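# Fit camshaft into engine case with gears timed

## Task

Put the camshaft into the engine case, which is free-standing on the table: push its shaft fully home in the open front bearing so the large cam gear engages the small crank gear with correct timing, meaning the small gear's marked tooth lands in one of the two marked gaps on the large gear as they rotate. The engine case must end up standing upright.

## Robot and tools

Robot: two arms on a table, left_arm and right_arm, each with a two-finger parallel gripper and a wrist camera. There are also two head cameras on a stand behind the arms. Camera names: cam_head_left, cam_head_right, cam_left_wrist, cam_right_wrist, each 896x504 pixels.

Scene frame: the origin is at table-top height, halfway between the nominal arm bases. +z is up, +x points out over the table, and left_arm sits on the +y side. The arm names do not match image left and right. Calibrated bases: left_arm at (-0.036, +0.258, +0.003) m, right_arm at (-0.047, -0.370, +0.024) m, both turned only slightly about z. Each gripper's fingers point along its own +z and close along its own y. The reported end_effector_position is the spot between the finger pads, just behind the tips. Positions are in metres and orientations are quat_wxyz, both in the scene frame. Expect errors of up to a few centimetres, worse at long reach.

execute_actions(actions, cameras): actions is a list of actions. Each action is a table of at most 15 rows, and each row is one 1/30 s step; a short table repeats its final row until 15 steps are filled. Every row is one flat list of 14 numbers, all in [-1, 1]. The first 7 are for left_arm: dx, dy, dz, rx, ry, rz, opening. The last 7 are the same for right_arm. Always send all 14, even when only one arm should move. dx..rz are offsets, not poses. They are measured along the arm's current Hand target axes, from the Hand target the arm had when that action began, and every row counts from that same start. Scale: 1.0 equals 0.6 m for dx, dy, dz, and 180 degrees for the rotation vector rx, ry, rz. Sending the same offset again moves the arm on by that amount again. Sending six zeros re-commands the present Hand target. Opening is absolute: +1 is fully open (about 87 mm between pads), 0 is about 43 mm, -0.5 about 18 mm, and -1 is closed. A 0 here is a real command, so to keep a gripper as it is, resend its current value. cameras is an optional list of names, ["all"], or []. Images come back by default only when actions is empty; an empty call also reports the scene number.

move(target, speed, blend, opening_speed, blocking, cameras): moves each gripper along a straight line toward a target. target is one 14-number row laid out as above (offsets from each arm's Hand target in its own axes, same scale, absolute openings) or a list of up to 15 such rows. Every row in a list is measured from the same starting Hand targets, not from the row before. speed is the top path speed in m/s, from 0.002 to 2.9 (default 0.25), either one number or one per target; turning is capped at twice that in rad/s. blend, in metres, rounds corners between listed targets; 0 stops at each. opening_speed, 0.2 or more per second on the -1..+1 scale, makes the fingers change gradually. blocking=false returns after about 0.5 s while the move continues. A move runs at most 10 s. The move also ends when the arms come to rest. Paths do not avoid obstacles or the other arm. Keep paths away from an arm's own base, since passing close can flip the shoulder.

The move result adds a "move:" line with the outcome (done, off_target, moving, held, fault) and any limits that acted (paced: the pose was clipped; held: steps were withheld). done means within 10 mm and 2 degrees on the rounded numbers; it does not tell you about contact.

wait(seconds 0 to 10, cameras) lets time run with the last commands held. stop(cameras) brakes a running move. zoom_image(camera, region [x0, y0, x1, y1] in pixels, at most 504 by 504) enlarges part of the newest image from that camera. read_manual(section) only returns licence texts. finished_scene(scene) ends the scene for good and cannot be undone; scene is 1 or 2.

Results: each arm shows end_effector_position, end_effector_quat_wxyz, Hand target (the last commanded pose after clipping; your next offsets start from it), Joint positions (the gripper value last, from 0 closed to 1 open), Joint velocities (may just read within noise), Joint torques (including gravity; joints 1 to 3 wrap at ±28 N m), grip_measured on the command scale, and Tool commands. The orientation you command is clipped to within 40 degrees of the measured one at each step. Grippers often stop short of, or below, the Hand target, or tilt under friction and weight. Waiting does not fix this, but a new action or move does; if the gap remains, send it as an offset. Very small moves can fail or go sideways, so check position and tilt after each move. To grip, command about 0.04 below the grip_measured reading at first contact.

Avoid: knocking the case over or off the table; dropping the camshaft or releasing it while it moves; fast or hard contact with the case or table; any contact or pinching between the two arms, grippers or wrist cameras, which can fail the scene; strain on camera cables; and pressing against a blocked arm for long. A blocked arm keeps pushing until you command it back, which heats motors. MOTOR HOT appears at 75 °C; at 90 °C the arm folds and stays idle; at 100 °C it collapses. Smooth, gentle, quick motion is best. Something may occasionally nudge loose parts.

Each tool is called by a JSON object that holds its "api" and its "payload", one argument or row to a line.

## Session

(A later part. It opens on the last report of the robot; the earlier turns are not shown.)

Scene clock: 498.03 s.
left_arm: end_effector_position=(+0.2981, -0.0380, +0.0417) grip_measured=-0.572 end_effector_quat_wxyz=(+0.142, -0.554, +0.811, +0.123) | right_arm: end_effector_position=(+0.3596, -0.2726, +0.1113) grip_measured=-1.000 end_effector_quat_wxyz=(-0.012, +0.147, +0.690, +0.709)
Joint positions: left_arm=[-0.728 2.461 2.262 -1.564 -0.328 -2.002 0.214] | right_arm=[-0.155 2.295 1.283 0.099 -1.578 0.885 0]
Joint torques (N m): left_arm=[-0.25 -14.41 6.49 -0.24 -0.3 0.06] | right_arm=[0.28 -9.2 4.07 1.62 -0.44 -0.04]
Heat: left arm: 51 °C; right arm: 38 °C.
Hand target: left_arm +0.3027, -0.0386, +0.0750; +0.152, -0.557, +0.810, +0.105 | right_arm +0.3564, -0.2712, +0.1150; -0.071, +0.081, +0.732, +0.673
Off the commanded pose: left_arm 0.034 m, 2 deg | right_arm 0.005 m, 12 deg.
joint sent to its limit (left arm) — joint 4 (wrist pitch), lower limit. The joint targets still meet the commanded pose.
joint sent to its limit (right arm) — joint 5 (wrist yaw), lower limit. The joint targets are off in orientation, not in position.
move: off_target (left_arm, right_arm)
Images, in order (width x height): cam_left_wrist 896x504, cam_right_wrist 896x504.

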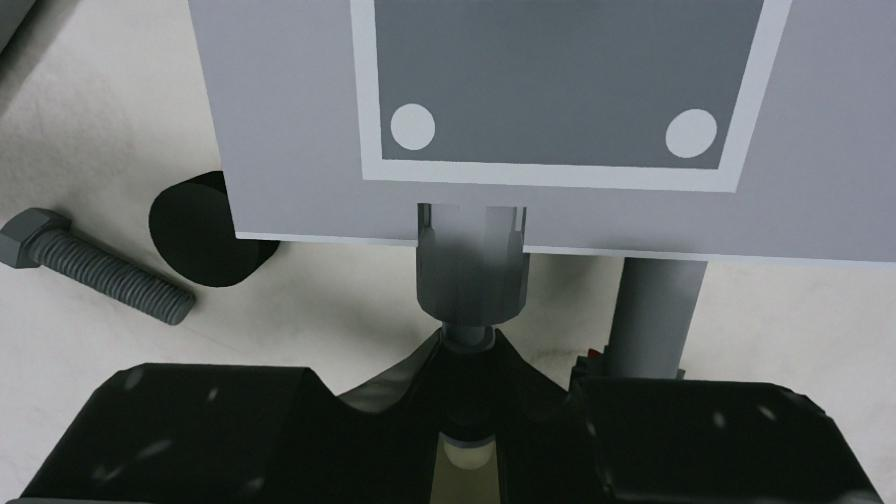

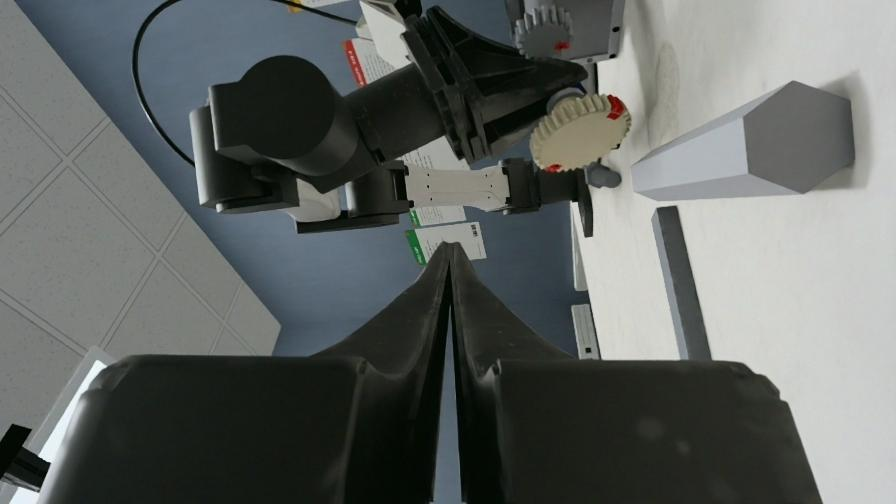

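{"api": "move", "payload": {
  "target": [0.024,0,0.028,0,0,0,-0.8, 0,0,0,0,0.0,0,-1],
  "speed": 0.05,
  "cameras": ["cam_left_wrist","cam_right_wrist"]
}}

{"api": "zoom_image", "payload": {
  "camera": "cam_right_wrist",
  "region": [490, 0, 670, 200]
}}

{"api": "zoom_image", "payload": {
  "camera": "cam_left_wrist",
  "region": [350, 40, 610, 360]
}}

Scene clock: 525.37 s.
left_arm: end_effector_position=(+0.2973, -0.0393, +0.0417) grip_measured=-0.572 end_effector_quat_wxyz=(+0.143, -0.555, +0.811, +0.122) | right_arm: end_effector_position=(+0.3596, -0.2726, +0.1113) grip_measured=-1.000 end_effector_quat_wxyz=(-0.012, +0.147, +0.690, +0.709)
Joint positions: left_arm=[-0.731 2.461 2.262 -1.564 -0.328 -2.007 0.214] | right_arm=[-0.155 2.295 1.283 0.099 -1.578 0.885 0]
Joint torques (N m): left_arm=[-1.14 -10.97 6.46 -0.03 -0.28 -0.1] | right_arm=[0.23 -9.21 4.07 1.59 -0.43 -0.04]
Heat: left arm: 52 °C; right arm: 39 °C.
Hand target: left_arm +0.3001, -0.0454, +0.0541; +0.152, -0.557, +0.810, +0.105 | right_arm +0.3564, -0.2712, +0.1150; -0.071, +0.081, +0.732, +0.673
Off the commanded pose: left_arm 0.014 m, 2 deg | right_arm 0.005 m, 12 deg.
joint sent to its limit (right arm) — joint 5 (wrist yaw), lower limit. The joint targets are off in orientation, not in position.
move: off_target (left_arm, right_arm)
Images, in order (width x height): cam_left_wrist 896x504, cam_right_wrist 896x504.

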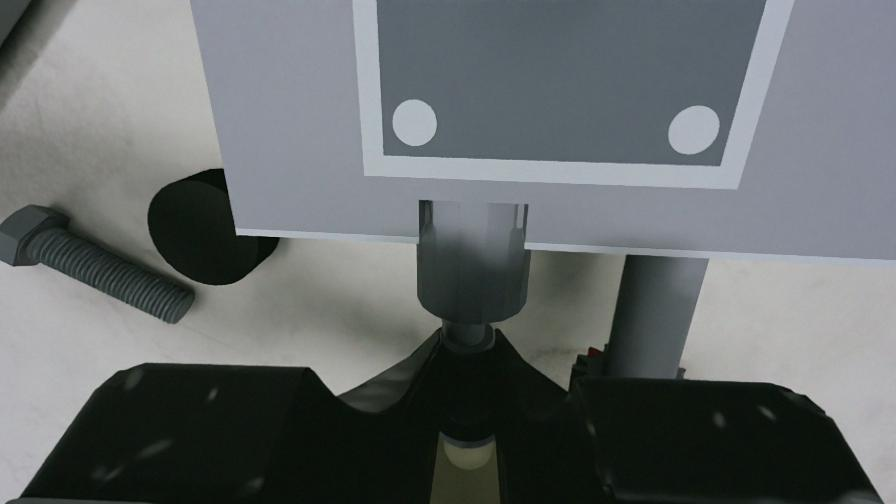

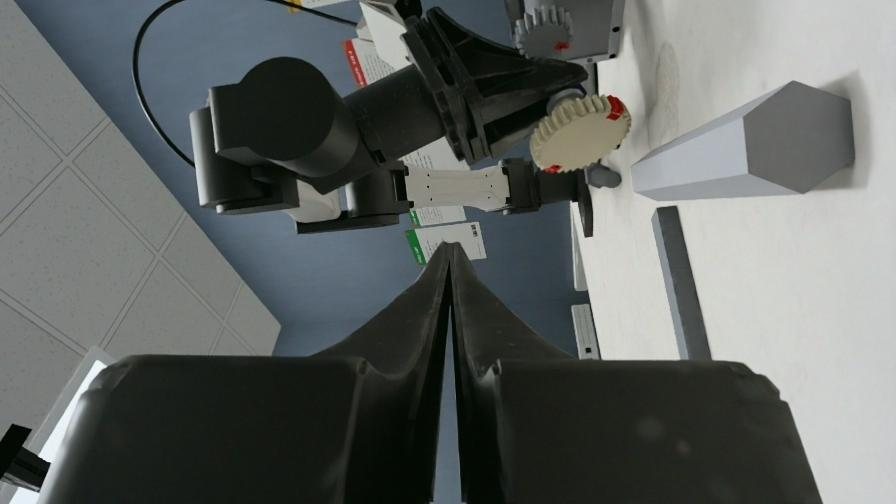

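Scaled by 2.520 from the camera's 896x504 image, which has a finer 1280x720 frame.

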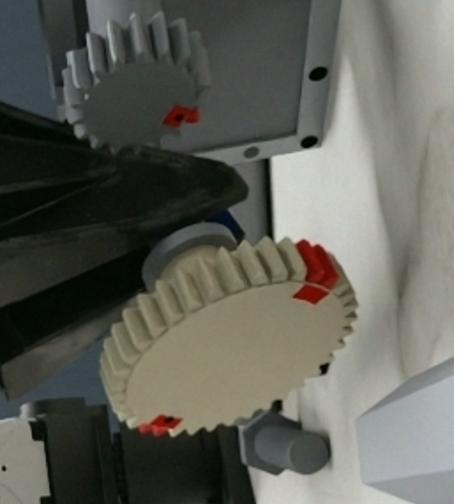

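Scaled by 1.575 from the camera's 896x504 image, which has a finer 1280x720 frame.

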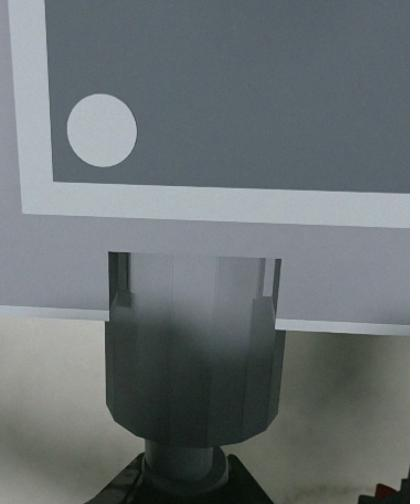

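{"api": "move", "payload": {
  "target": [0.0155,0,-0.008,0,0,0,-0.8, 0,0,0,0,0.0,0,-1],
  "speed": 0.05,
  "cameras": ["cam_left_wrist","cam_right_wrist"]
}}

{"api": "zoom_image", "payload": {
  "camera": "cam_right_wrist",
  "region": [490, 0, 670, 200]
}}

Scene clock: 529.93 s.
left_arm: end_effector_position=(+0.2952, -0.0528, +0.0509) grip_measured=-0.572 end_effector_quat_wxyz=(+0.148, -0.555, +0.812, +0.104) | right_arm: end_effector_position=(+0.3596, -0.2726, +0.1113) grip_measured=-1.000 end_effector_quat_wxyz=(-0.012, +0.147, +0.690, +0.709)
Joint positions: left_arm=[-0.757 2.461 2.302 -1.574 -0.328 -2.027 0.214] | right_arm=[-0.155 2.295 1.283 0.099 -1.578 0.885 0]
Joint torques (N m): left_arm=[-0.88 -9.43 6.63 -0.09 -0.25 -0.1] | right_arm=[0.23 -9.24 4.08 1.6 -0.45 -0.03]
Heat: left arm: 51 °C; right arm: 39 °C.
Hand target: left_arm +0.2962, -0.0551, +0.0552; +0.152, -0.557, +0.810, +0.105 | right_arm +0.3564, -0.2712, +0.1150; -0.071, +0.081, +0.732, +0.673
Off the commanded pose: left_arm 0.005 m, 1 deg | right_arm 0.005 m, 12 deg.
joint sent to its limit (left arm) — joint 4 (wrist pitch), lower limit. The joint targets still meet the commanded pose.
joint sent to its limit (right arm) — joint 5 (wrist yaw), lower limit. The joint targets are off in orientation, not in position.
move: off_target (right_arm)
Images, in order (width x height): cam_left_wrist 896x504, cam_right_wrist 896x504.

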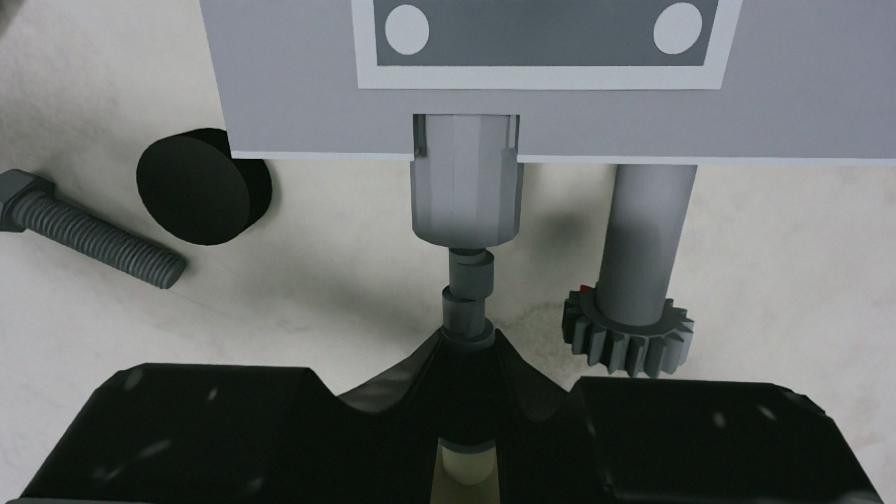

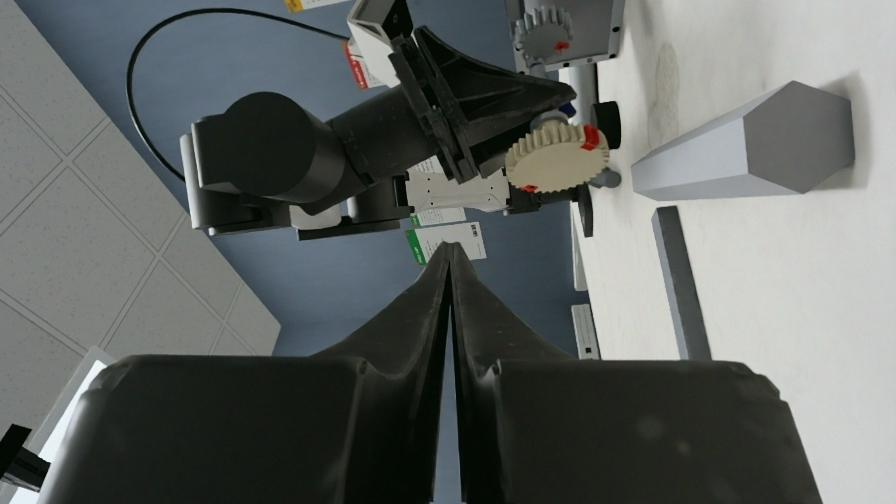

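Scaled by 2.520 from the camera's 896x504 image, which has a finer 1280x720 frame.

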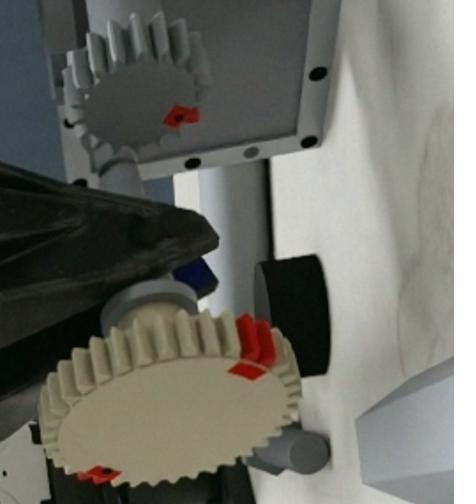

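{"api": "move", "payload": {
  "target": [
    [0.003,0,0.008,0,0.011,0,-0.8, 0,0,0,0,0.0,0,-1],
    [-0.014,0,0.0145,0,0.011,0,-0.8, 0,0,0,0,0.0,0,-1]
  ],
  "speed": 0.05,
  "cameras": ["cam_left_wrist","cam_right_wrist"]
}}

{"api": "zoom_image", "payload": {
  "camera": "cam_right_wrist",
  "region": [490, 0, 670, 200]
}}

Scene clock: 549.03 s.
left_arm: end_effector_position=(+0.2918, -0.0464, +0.0322) grip_measured=-0.572 end_effector_quat_wxyz=(+0.131, -0.552, +0.815, +0.118) | right_arm: end_effector_position=(+0.3596, -0.2726, +0.1113) grip_measured=-1.000 end_effector_quat_wxyz=(-0.012, +0.147, +0.690, +0.709)
Joint positions: left_arm=[-0.741 2.461 2.226 -1.525 -0.301 -2.004 0.214] | right_arm=[-0.155 2.295 1.283 0.099 -1.578 0.885 0]
Joint torques (N m): left_arm=[0.59 -13 4.48 0.1 -0.24 0.04] | right_arm=[0.13 -9.21 4.08 1.58 -0.43 -0.03]
Heat: left arm: 48 °C; right arm: 39 °C.
Hand target: left_arm +0.3001, -0.0449, +0.0501; +0.138, -0.558, +0.812, +0.095 | right_arm +0.3564, -0.2712, +0.1150; -0.071, +0.081, +0.732, +0.673
Off the commanded pose: left_arm 0.020 m, 3 deg | right_arm 0.005 m, 12 deg.
joint sent to its limit (right arm) — joint 5 (wrist yaw), lower limit. The joint targets are off in orientation, not in position.
move: off_target (left_arm, right_arm)
Images, in order (width x height): cam_left_wrist 896x504, cam_right_wrist 896x504.

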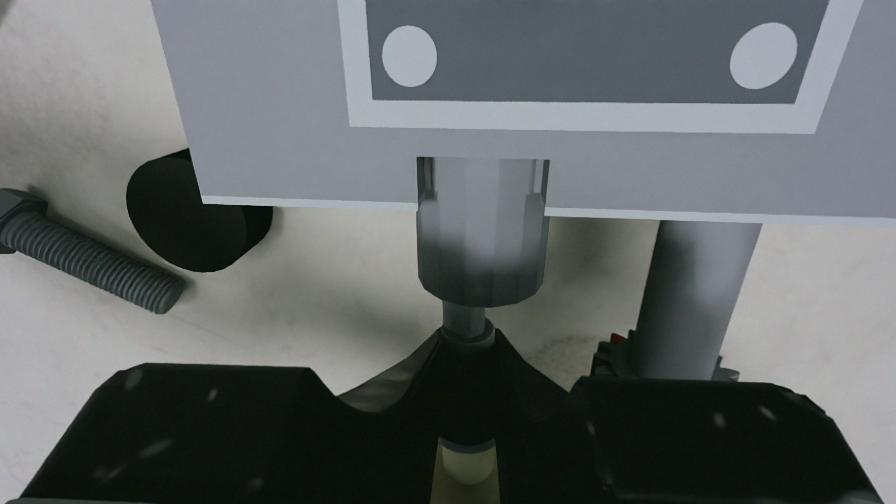

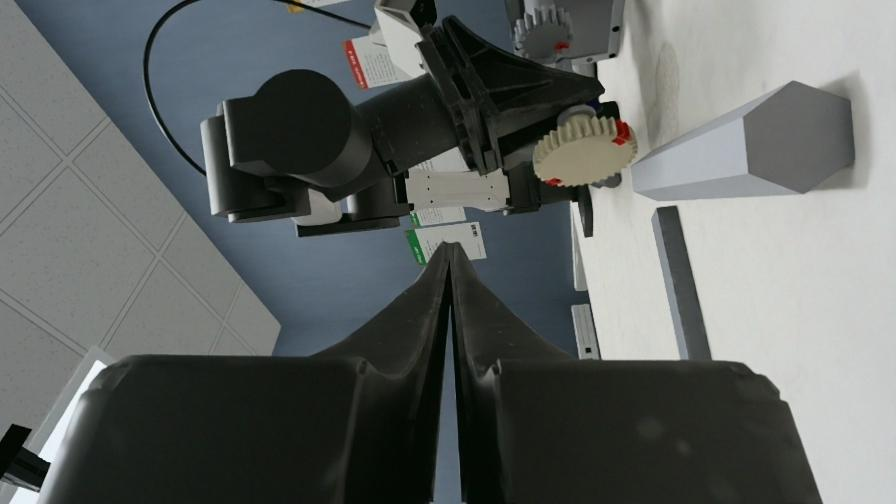

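Scaled by 2.520 from the camera's 896x504 image, which has a finer 1280x720 frame.

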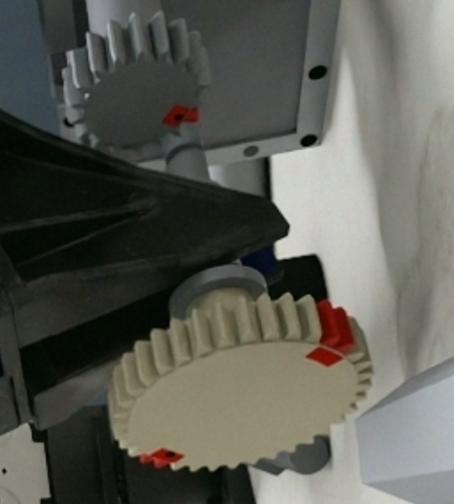

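{"api": "move", "payload": {
  "target": [0.022,0,-0.012,0,0,0,-0.8, 0,0,0,0,0.0,0,-1],
  "speed": 0.06
}}

Scene clock: 555.50 s.
left_arm: end_effector_position=(+0.2962, -0.0560, +0.0465) grip_measured=-0.572 end_effector_quat_wxyz=(+0.136, -0.558, +0.813, +0.097) | right_arm: end_effector_position=(+0.3596, -0.2726, +0.1113) grip_measured=-1.000 end_effector_quat_wxyz=(-0.012, +0.147, +0.690, +0.709)
Joint positions: left_arm=[-0.749 2.461 2.287 -1.546 -0.301 -2.019 0.214] | right_arm=[-0.155 2.295 1.283 0.099 -1.578 0.885 0]
Joint torques (N m): left_arm=[-0.88 -9.73 6.72 -0.15 -0.18 -0.08] | right_arm=[0.18 -9.2 4.07 1.58 -0.45 -0.04]
Heat: left arm: 49 °C; right arm: 40 °C.
Hand target: left_arm +0.2949, -0.0588, +0.0525; +0.138, -0.559, +0.812, +0.095 | right_arm +0.3564, -0.2712, +0.1150; -0.071, +0.081, +0.732, +0.673
Off the commanded pose: left_arm 0.007 m, 0 deg | right_arm 0.005 m, 12 deg.
joint sent to its limit (right arm) — joint 5 (wrist yaw), lower limit. The joint targets are off in orientation, not in position.
move: off_target (right_arm)

{"api": "wait", "payload": {
  "seconds": 0.1,
  "cameras": ["cam_left_wrist","cam_right_wrist"]
}}

{"api": "zoom_image", "payload": {
  "camera": "cam_right_wrist",
  "region": [490, 0, 670, 200]
}}

{"api": "zoom_image", "payload": {
  "camera": "cam_left_wrist",
  "region": [350, 40, 610, 360]
}}

Scene clock: 559.87 s.
left_arm: end_effector_position=(+0.2961, -0.0561, +0.0465) grip_measured=-0.572 end_effector_quat_wxyz=(+0.136, -0.558, +0.813, +0.097) | right_arm: end_effector_position=(+0.3596, -0.2726, +0.1113) grip_measured=-1.000 end_effector_quat_wxyz=(-0.012, +0.147, +0.690, +0.709)
Joint positions: left_arm=[-0.75 2.461 2.287 -1.547 -0.301 -2.02 0.214] | right_arm=[-0.155 2.295 1.283 0.099 -1.578 0.885 0]
Joint torques (N m): left_arm=[-0.99 -9.72 6.72 -0.13 -0.19 -0.08] | right_arm=[0.17 -9.29 4.08 1.59 -0.43 -0.04]
Heat: left arm: 48 °C; right arm: 40 °C.
Hand target: left_arm +0.2949, -0.0587, +0.0525; +0.138, -0.559, +0.812, +0.095 | right_arm +0.3564, -0.2712, +0.1150; -0.071, +0.081, +0.732, +0.673
Tool commands: left_gripper/opening=-0.8 right_gripper/opening=-1.0
Off the commanded pose: left_arm 0.007 m, 0 deg | right_arm 0.005 m, 12 deg.
wait: 0.10 s; at rest from the start
Images, in order (width x height): cam_left_wrist 896x504, cam_right_wrist 896x504.

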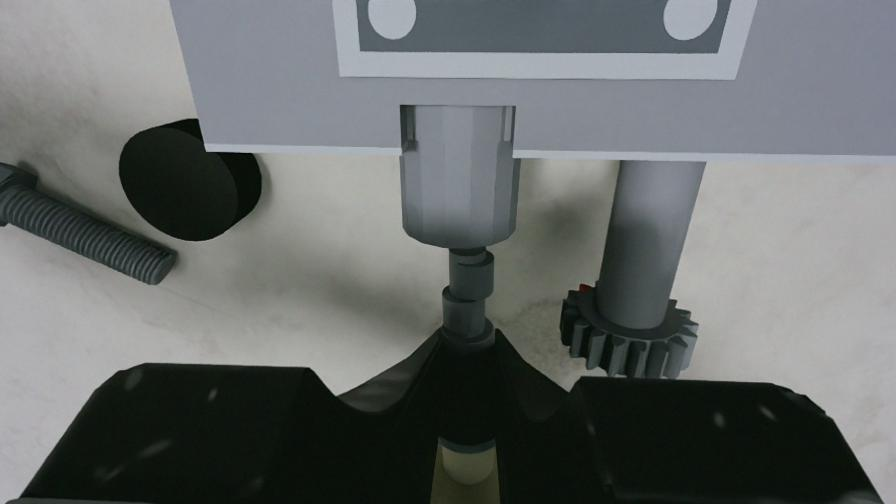

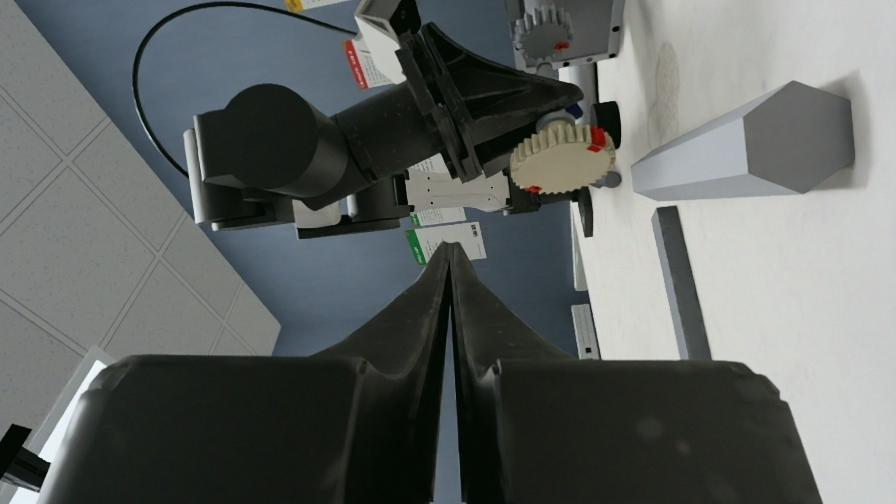

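Scaled by 2.520 from the camera's 896x504 image, which has a finer 1280x720 frame.

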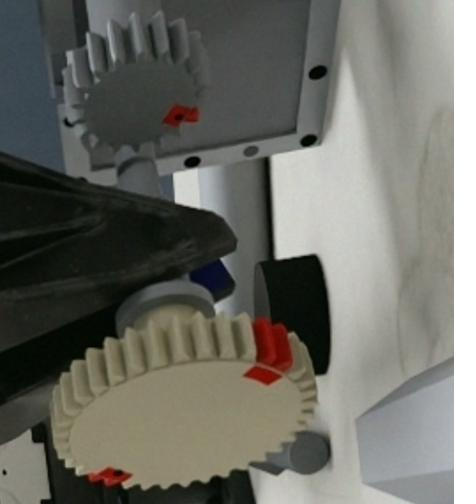

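Scaled by 1.575 from the camera's 896x504 image, which has a finer 1280x720 frame.

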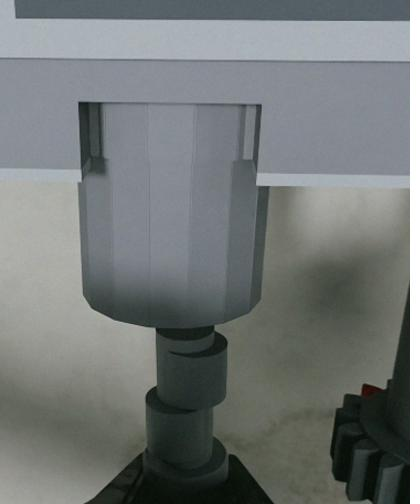

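{"api": "move", "payload": {
  "target": [-0.011,0.004,-0.001,0,0,0,-0.8, 0,0,0,0,0.0,0,-1],
  "speed": 0.04
}}

Scene clock: 565.80 s.
left_arm: end_effector_position=(+0.2934, -0.0534, +0.0428) grip_measured=-0.572 end_effector_quat_wxyz=(+0.134, -0.557, +0.813, +0.105) | right_arm: end_effector_position=(+0.3596, -0.2726, +0.1113) grip_measured=-1.000 end_effector_quat_wxyz=(-0.012, +0.147, +0.690, +0.709)
Joint positions: left_arm=[-0.75 2.461 2.271 -1.547 -0.301 -2.02 0.214] | right_arm=[-0.155 2.295 1.283 0.099 -1.578 0.885 0]
Joint torques (N m): left_arm=[-0.21 -11.92 4.57 0 -0.21 0.01] | right_arm=[0.24 -9.2 4.14 1.58 -0.42 -0.04]
Heat: left arm: 48 °C; right arm: 40 °C.
Hand target: left_arm +0.2949, -0.0523, +0.0553; +0.138, -0.559, +0.812, +0.095 | right_arm +0.3564, -0.2712, +0.1150; -0.071, +0.081, +0.732, +0.673
Off the commanded pose: left_arm 0.013 m, 1 deg | right_arm 0.005 m, 12 deg.
joint sent to its limit (right arm) — joint 5 (wrist yaw), lower limit. The joint targets are off in orientation, not in position.
move: off_target (left_arm, right_arm)

{"api": "move", "payload": {
  "target": [-0.007,0.0,-0.016,0,0,0,-0.8, 0,0,0,0,0.0,0,-1],
  "speed": 0.04
}}

Scene clock: 570.73 s.
left_arm: end_effector_position=(+0.2919, -0.0518, +0.0458) grip_measured=-0.572 end_effector_quat_wxyz=(+0.134, -0.556, +0.813, +0.109) | right_arm: end_effector_position=(+0.3596, -0.2726, +0.1113) grip_measured=-1.000 end_effector_quat_wxyz=(-0.012, +0.147, +0.690, +0.709)
Joint positions: left_arm=[-0.75 2.461 2.282 -1.566 -0.301 -2.02 0.214] | right_arm=[-0.155 2.295 1.283 0.099 -1.578 0.885 0]
Joint torques (N m): left_arm=[-0.09 -12.15 6.61 -0.17 -0.21 0.03] | right_arm=[0.21 -9.2 4.11 1.59 -0.43 -0.05]
Heat: left arm: 48 °C; right arm: 40 °C.
Hand target: left_arm +0.2951, -0.0515, +0.0658; +0.138, -0.559, +0.812, +0.095 | right_arm +0.3564, -0.2712, +0.1150; -0.071, +0.081, +0.732, +0.673
Off the commanded pose: left_arm 0.020 m, 2 deg | right_arm 0.005 m, 12 deg.
joint sent to its limit (left arm) — joint 4 (wrist pitch), lower limit. The joint targets still meet the commanded pose.
joint sent to its limit (right arm) — joint 5 (wrist yaw), lower limit. The joint targets are off in orientation, not in position.
move: off_target (left_arm, right_arm)

{"api": "move", "payload": {
  "target": [-0.008,0.0,-0.005,0,0,0,-0.8, 0,0,0,0,0.0,0,-1],
  "speed": 0.04,
  "cameras": ["cam_left_wrist","cam_right_wrist"]
}}

{"api": "zoom_image", "payload": {
  "camera": "cam_right_wrist",
  "region": [490, 0, 670, 200]
}}

{"api": "zoom_image", "payload": {
  "camera": "cam_left_wrist",
  "region": [350, 40, 610, 360]
}}

Scene clock: 579.03 s.
left_arm: end_effector_position=(+0.2926, -0.0506, +0.0458) grip_measured=-0.572 end_effector_quat_wxyz=(+0.133, -0.555, +0.814, +0.110) | right_arm: end_effector_position=(+0.3596, -0.2726, +0.1113) grip_measured=-1.000 end_effector_quat_wxyz=(-0.012, +0.147, +0.690, +0.709)
Joint positions: left_arm=[-0.746 2.461 2.282 -1.566 -0.301 -2.014 0.214] | right_arm=[-0.155 2.295 1.283 0.099 -1.578 0.885 0]
Joint torques (N m): left_arm=[0.23 -13.19 5.94 -0.18 -0.22 0.02] | right_arm=[0.24 -9.16 4.12 1.59 -0.44 -0.04]
Heat: left arm: 48 °C; right arm: 40 °C.
Hand target: left_arm +0.2964, -0.0482, +0.0702; +0.138, -0.559, +0.812, +0.095 | right_arm +0.3564, -0.2712, +0.1150; -0.071, +0.081, +0.732, +0.673
Off the commanded pose: left_arm 0.025 m, 2 deg | right_arm 0.005 m, 12 deg.
joint sent to its limit (left arm) — joint 4 (wrist pitch), lower limit. The joint targets still meet the commanded pose.
joint sent to its limit (right arm) — joint 5 (wrist yaw), lower limit. The joint targets are off in orientation, not in position.
move: off_target (left_arm, right_arm)
Images, in order (width x height): cam_left_wrist 896x504, cam_right_wrist 896x504.

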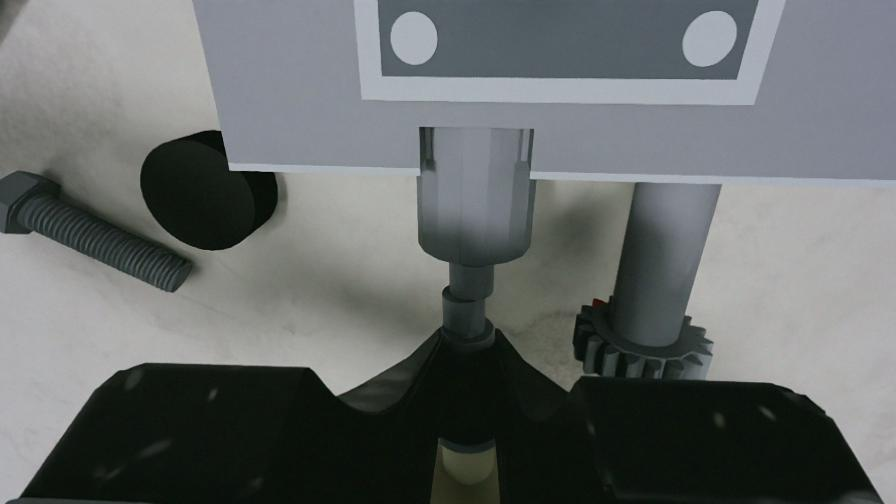

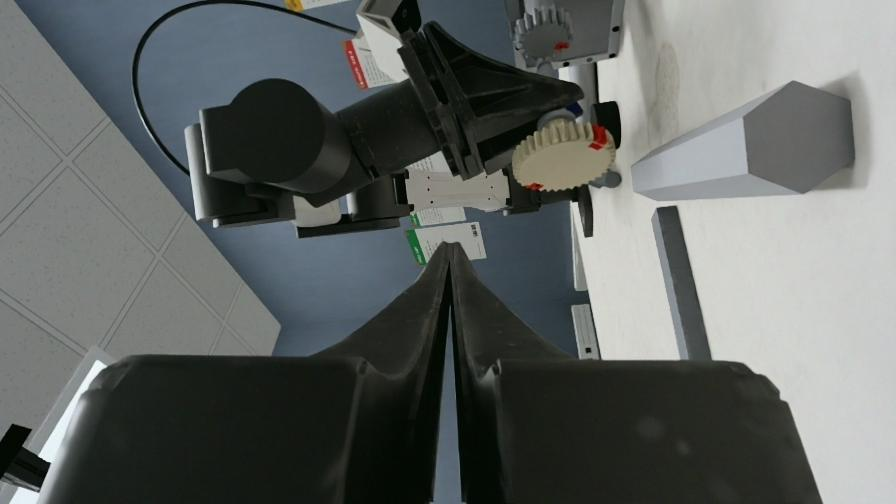

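Scaled by 2.520 from the camera's 896x504 image, which has a finer 1280x720 frame.

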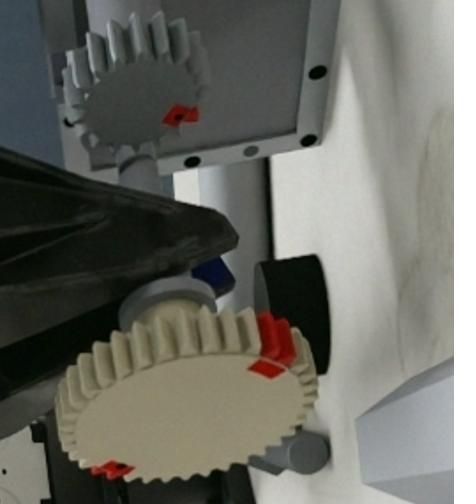

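Scaled by 1.575 from the camera's 896x504 image, which has a finer 1280x720 frame.

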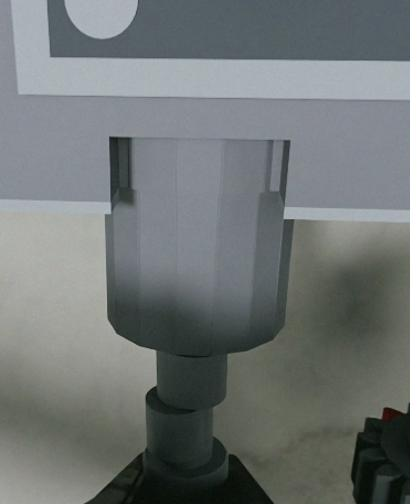

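{"api": "move", "payload": {
  "target": [-0.011,-0.004,-0.002,0,0,0,-0.8, 0,0,0,0,0.0,0,-1],
  "speed": 0.04,
  "cameras": ["cam_left_wrist","cam_right_wrist"]
}}

{"api": "zoom_image", "payload": {
  "camera": "cam_right_wrist",
  "region": [490, 0, 670, 200]
}}

{"api": "zoom_image", "payload": {
  "camera": "cam_left_wrist",
  "region": [350, 40, 610, 360]
}}

Scene clock: 587.10 s.
left_arm: end_effector_position=(+0.2967, -0.0453, +0.0458) grip_measured=-0.572 end_effector_quat_wxyz=(+0.131, -0.555, +0.814, +0.112) | right_arm: end_effector_position=(+0.3596, -0.2726, +0.1113) grip_measured=-1.000 end_effector_quat_wxyz=(-0.012, +0.147, +0.690, +0.709)
Joint positions: left_arm=[-0.731 2.461 2.282 -1.566 -0.301 -1.999 0.214] | right_arm=[-0.155 2.295 1.283 0.099 -1.578 0.885 0]
Joint torques (N m): left_arm=[0.01 -13.7 5.98 -0.18 -0.24 0.05] | right_arm=[0.2 -9.21 4.11 1.62 -0.44 -0.03]
Heat: left arm: 49 °C; right arm: 40 °C.
Hand target: left_arm +0.3007, -0.0436, +0.0735; +0.138, -0.559, +0.812, +0.095 | right_arm +0.3564, -0.2712, +0.1150; -0.071, +0.081, +0.732, +0.673
Off the commanded pose: left_arm 0.028 m, 2 deg | right_arm 0.005 m, 12 deg.
joint sent to its limit (left arm) — joint 4 (wrist pitch), lower limit. The joint targets still meet the commanded pose.
joint sent to its limit (right arm) — joint 5 (wrist yaw), lower limit. The joint targets are off in orientation, not in position.
move: off_target (left_arm, right_arm)
Images, in order (width x height): cam_left_wrist 896x504, cam_right_wrist 896x504.

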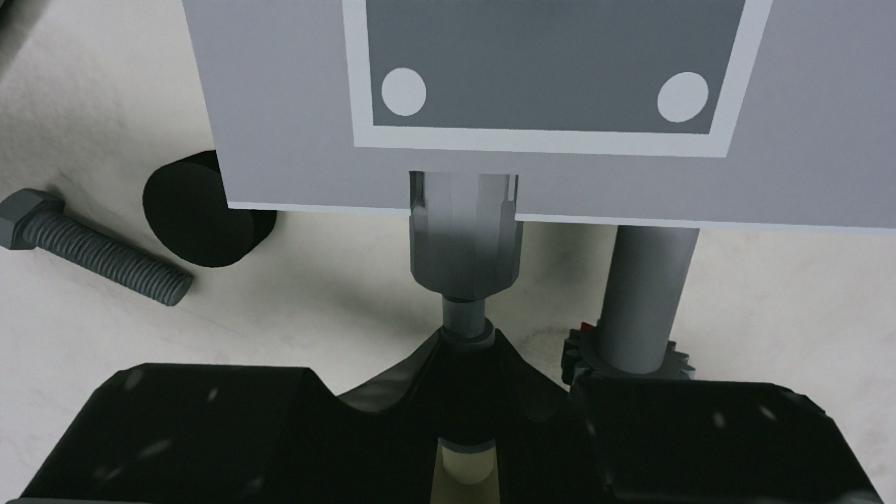

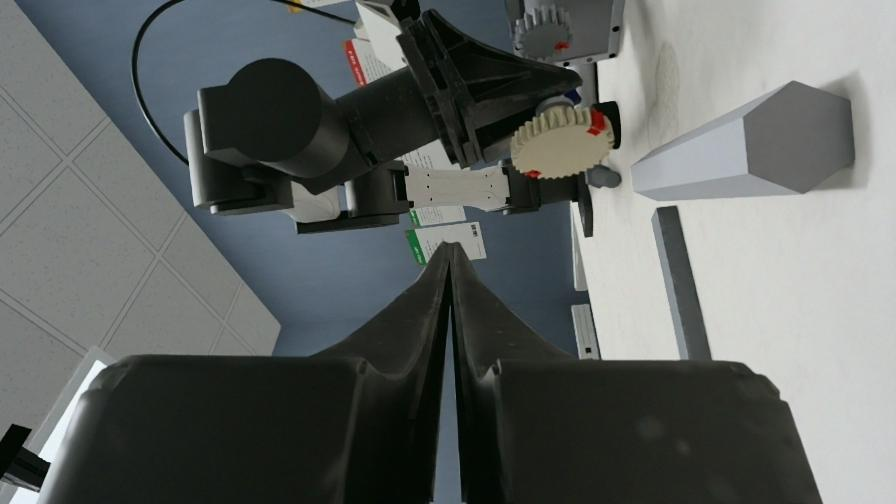

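Scaled by 2.520 from the camera's 896x504 image, which has a finer 1280x720 frame.

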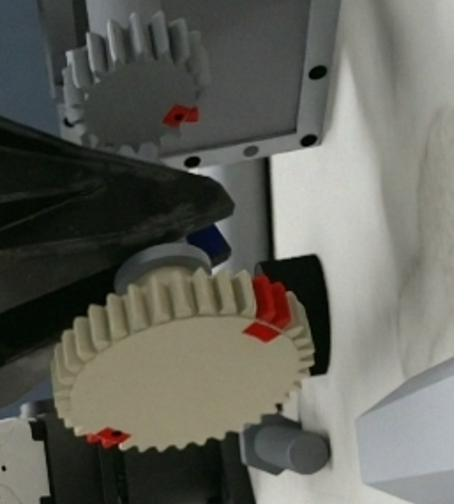

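Scaled by 1.575 from the camera's 896x504 image, which has a finer 1280x720 frame.

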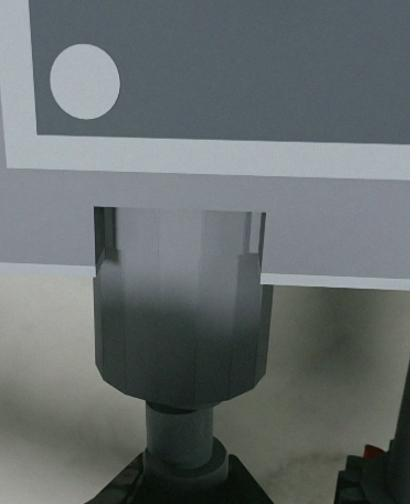

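{"api": "move", "payload": {
  "target": [-0.016,0.0,0.004,0,0,0,-0.8, 0,0,0,0,0.0,0,-1],
  "speed": 0.04,
  "cameras": ["cam_left_wrist","cam_right_wrist"]
}}

{"api": "zoom_image", "payload": {
  "camera": "cam_left_wrist",
  "region": [350, 40, 610, 360]
}}

{"api": "zoom_image", "payload": {
  "camera": "cam_right_wrist",
  "region": [490, 0, 670, 200]
}}

Scene clock: 592.80 s.
left_arm: end_effector_position=(+0.3003, -0.0380, +0.0487) grip_measured=-0.572 end_effector_quat_wxyz=(+0.129, -0.555, +0.814, +0.115) | right_arm: end_effector_position=(+0.3596, -0.2726, +0.1113) grip_measured=-1.000 end_effector_quat_wxyz=(-0.012, +0.147, +0.690, +0.709)
Joint positions: left_arm=[-0.713 2.455 2.282 -1.574 -0.301 -1.981 0.214] | right_arm=[-0.155 2.295 1.283 0.099 -1.578 0.885 0]
Joint torques (N m): left_arm=[0.18 -13.86 5.03 -0.11 -0.27 0.05] | right_arm=[0.25 -9.2 4.1 1.62 -0.42 -0.03]
Heat: left arm: 50 °C; right arm: 40 °C.
Hand target: left_arm +0.3042, -0.0345, +0.0745; +0.138, -0.559, +0.812, +0.095 | right_arm +0.3564, -0.2712, +0.1150; -0.071, +0.081, +0.732, +0.673
Off the commanded pose: left_arm 0.026 m, 3 deg | right_arm 0.005 m, 12 deg.
joint sent to its limit (left arm) — joint 4 (wrist pitch), lower limit. The joint targets still meet the commanded pose.
joint sent to its limit (right arm) — joint 5 (wrist yaw), lower limit. The joint targets are off in orientation, not in position.
move: off_target (left_arm, right_arm)
Images, in order (width x height): cam_left_wrist 896x504, cam_right_wrist 896x504.

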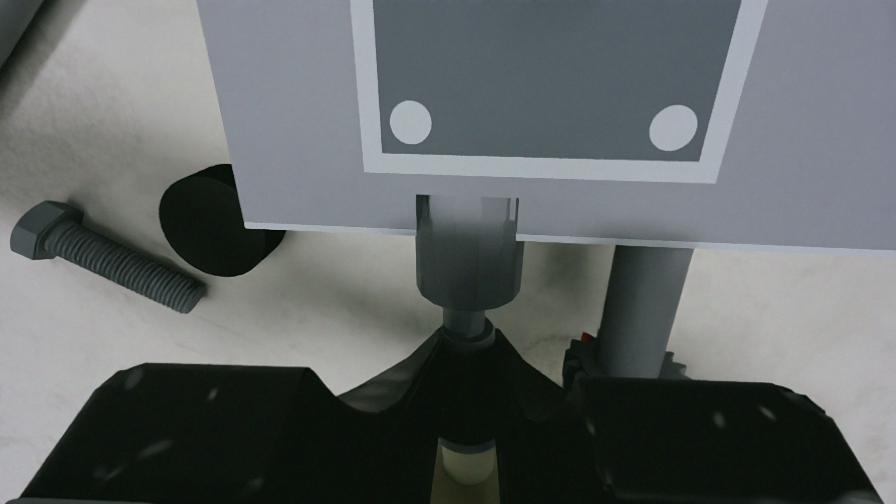

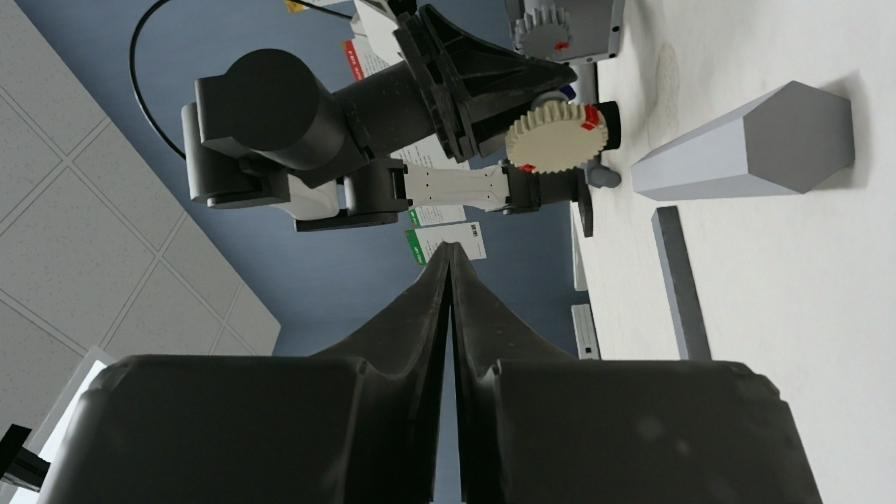

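Scaled by 1.575 from the camera's 896x504 image, which has a finer 1280x720 frame.

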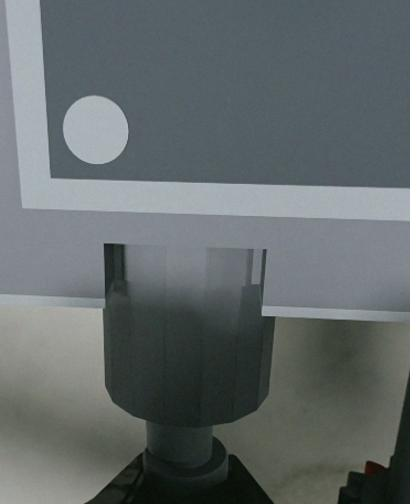

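Scaled by 2.520 from the camera's 896x504 image, which has a finer 1280x720 frame.

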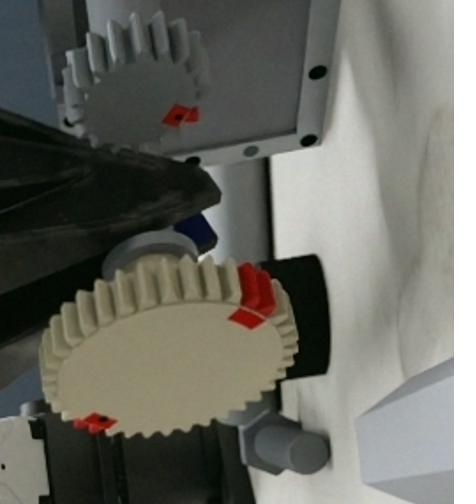

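{"api": "move", "payload": {
  "target": [-0.012,0.0,0.01,0,0,0,-0.8, 0,0,0,0,0.0,0,-1],
  "speed": 0.04,
  "cameras": ["cam_left_wrist","cam_right_wrist"]
}}

{"api": "zoom_image", "payload": {
  "camera": "cam_right_wrist",
  "region": [490, 0, 670, 200]
}}

Scene clock: 599.70 s.
left_arm: end_effector_position=(+0.2983, -0.0345, +0.0491) grip_measured=-0.572 end_effector_quat_wxyz=(+0.124, -0.552, +0.817, +0.113) | right_arm: end_effector_position=(+0.3596, -0.2726, +0.1113) grip_measured=-1.000 end_effector_quat_wxyz=(-0.012, +0.147, +0.690, +0.709)
Joint positions: left_arm=[-0.706 2.427 2.234 -1.549 -0.292 -1.964 0.214] | right_arm=[-0.155 2.295 1.283 0.099 -1.578 0.885 0]
Joint torques (N m): left_arm=[1.02 -13.49 4.51 0 -0.39 0.03] | right_arm=[0.17 -9.2 4.12 1.59 -0.44 -0.03]
Heat: left arm: 52 °C; right arm: 40 °C.
Hand target: left_arm +0.3074, -0.0262, +0.0711; +0.138, -0.559, +0.812, +0.095 | right_arm +0.3564, -0.2712, +0.1150; -0.071, +0.081, +0.732, +0.673
Off the commanded pose: left_arm 0.025 m, 3 deg | right_arm 0.005 m, 12 deg.
joint sent to its limit (right arm) — joint 5 (wrist yaw), lower limit. The joint targets are off in orientation, not in position.
move: off_target (left_arm, right_arm)
Images, in order (width x height): cam_left_wrist 896x504, cam_right_wrist 896x504.

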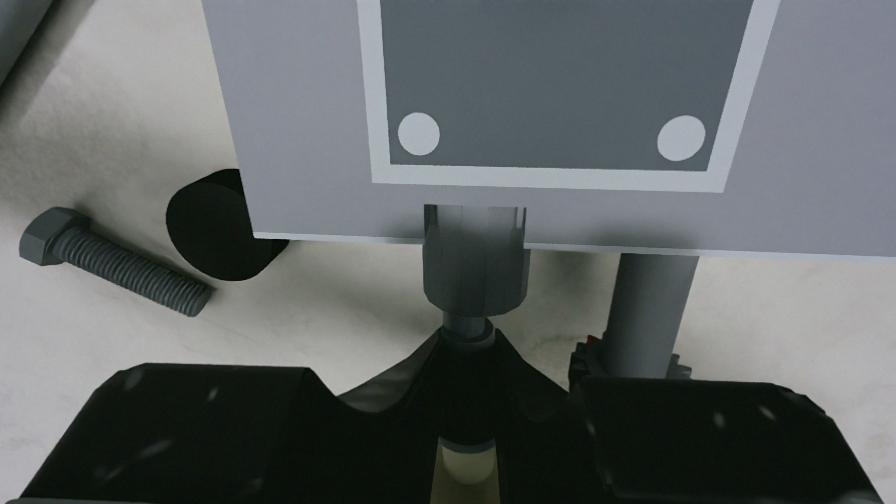

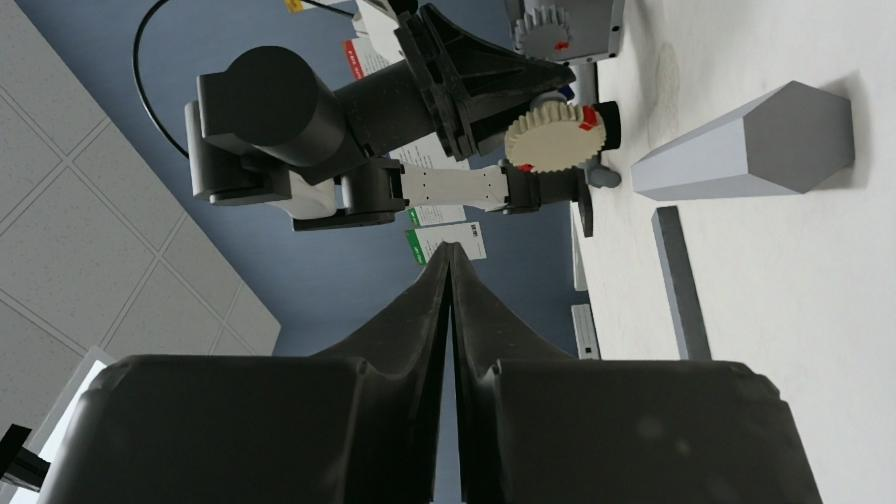

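Scaled by 2.520 from the camera's 896x504 image, which has a finer 1280x720 frame.

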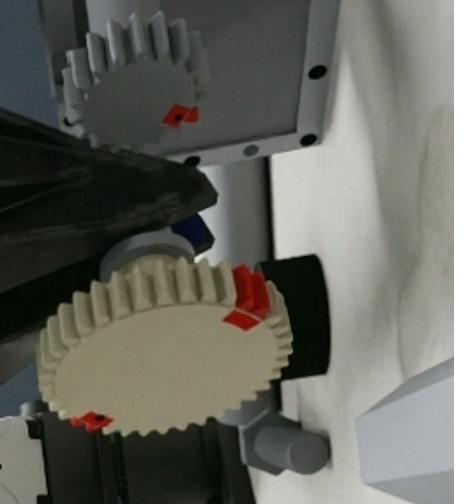

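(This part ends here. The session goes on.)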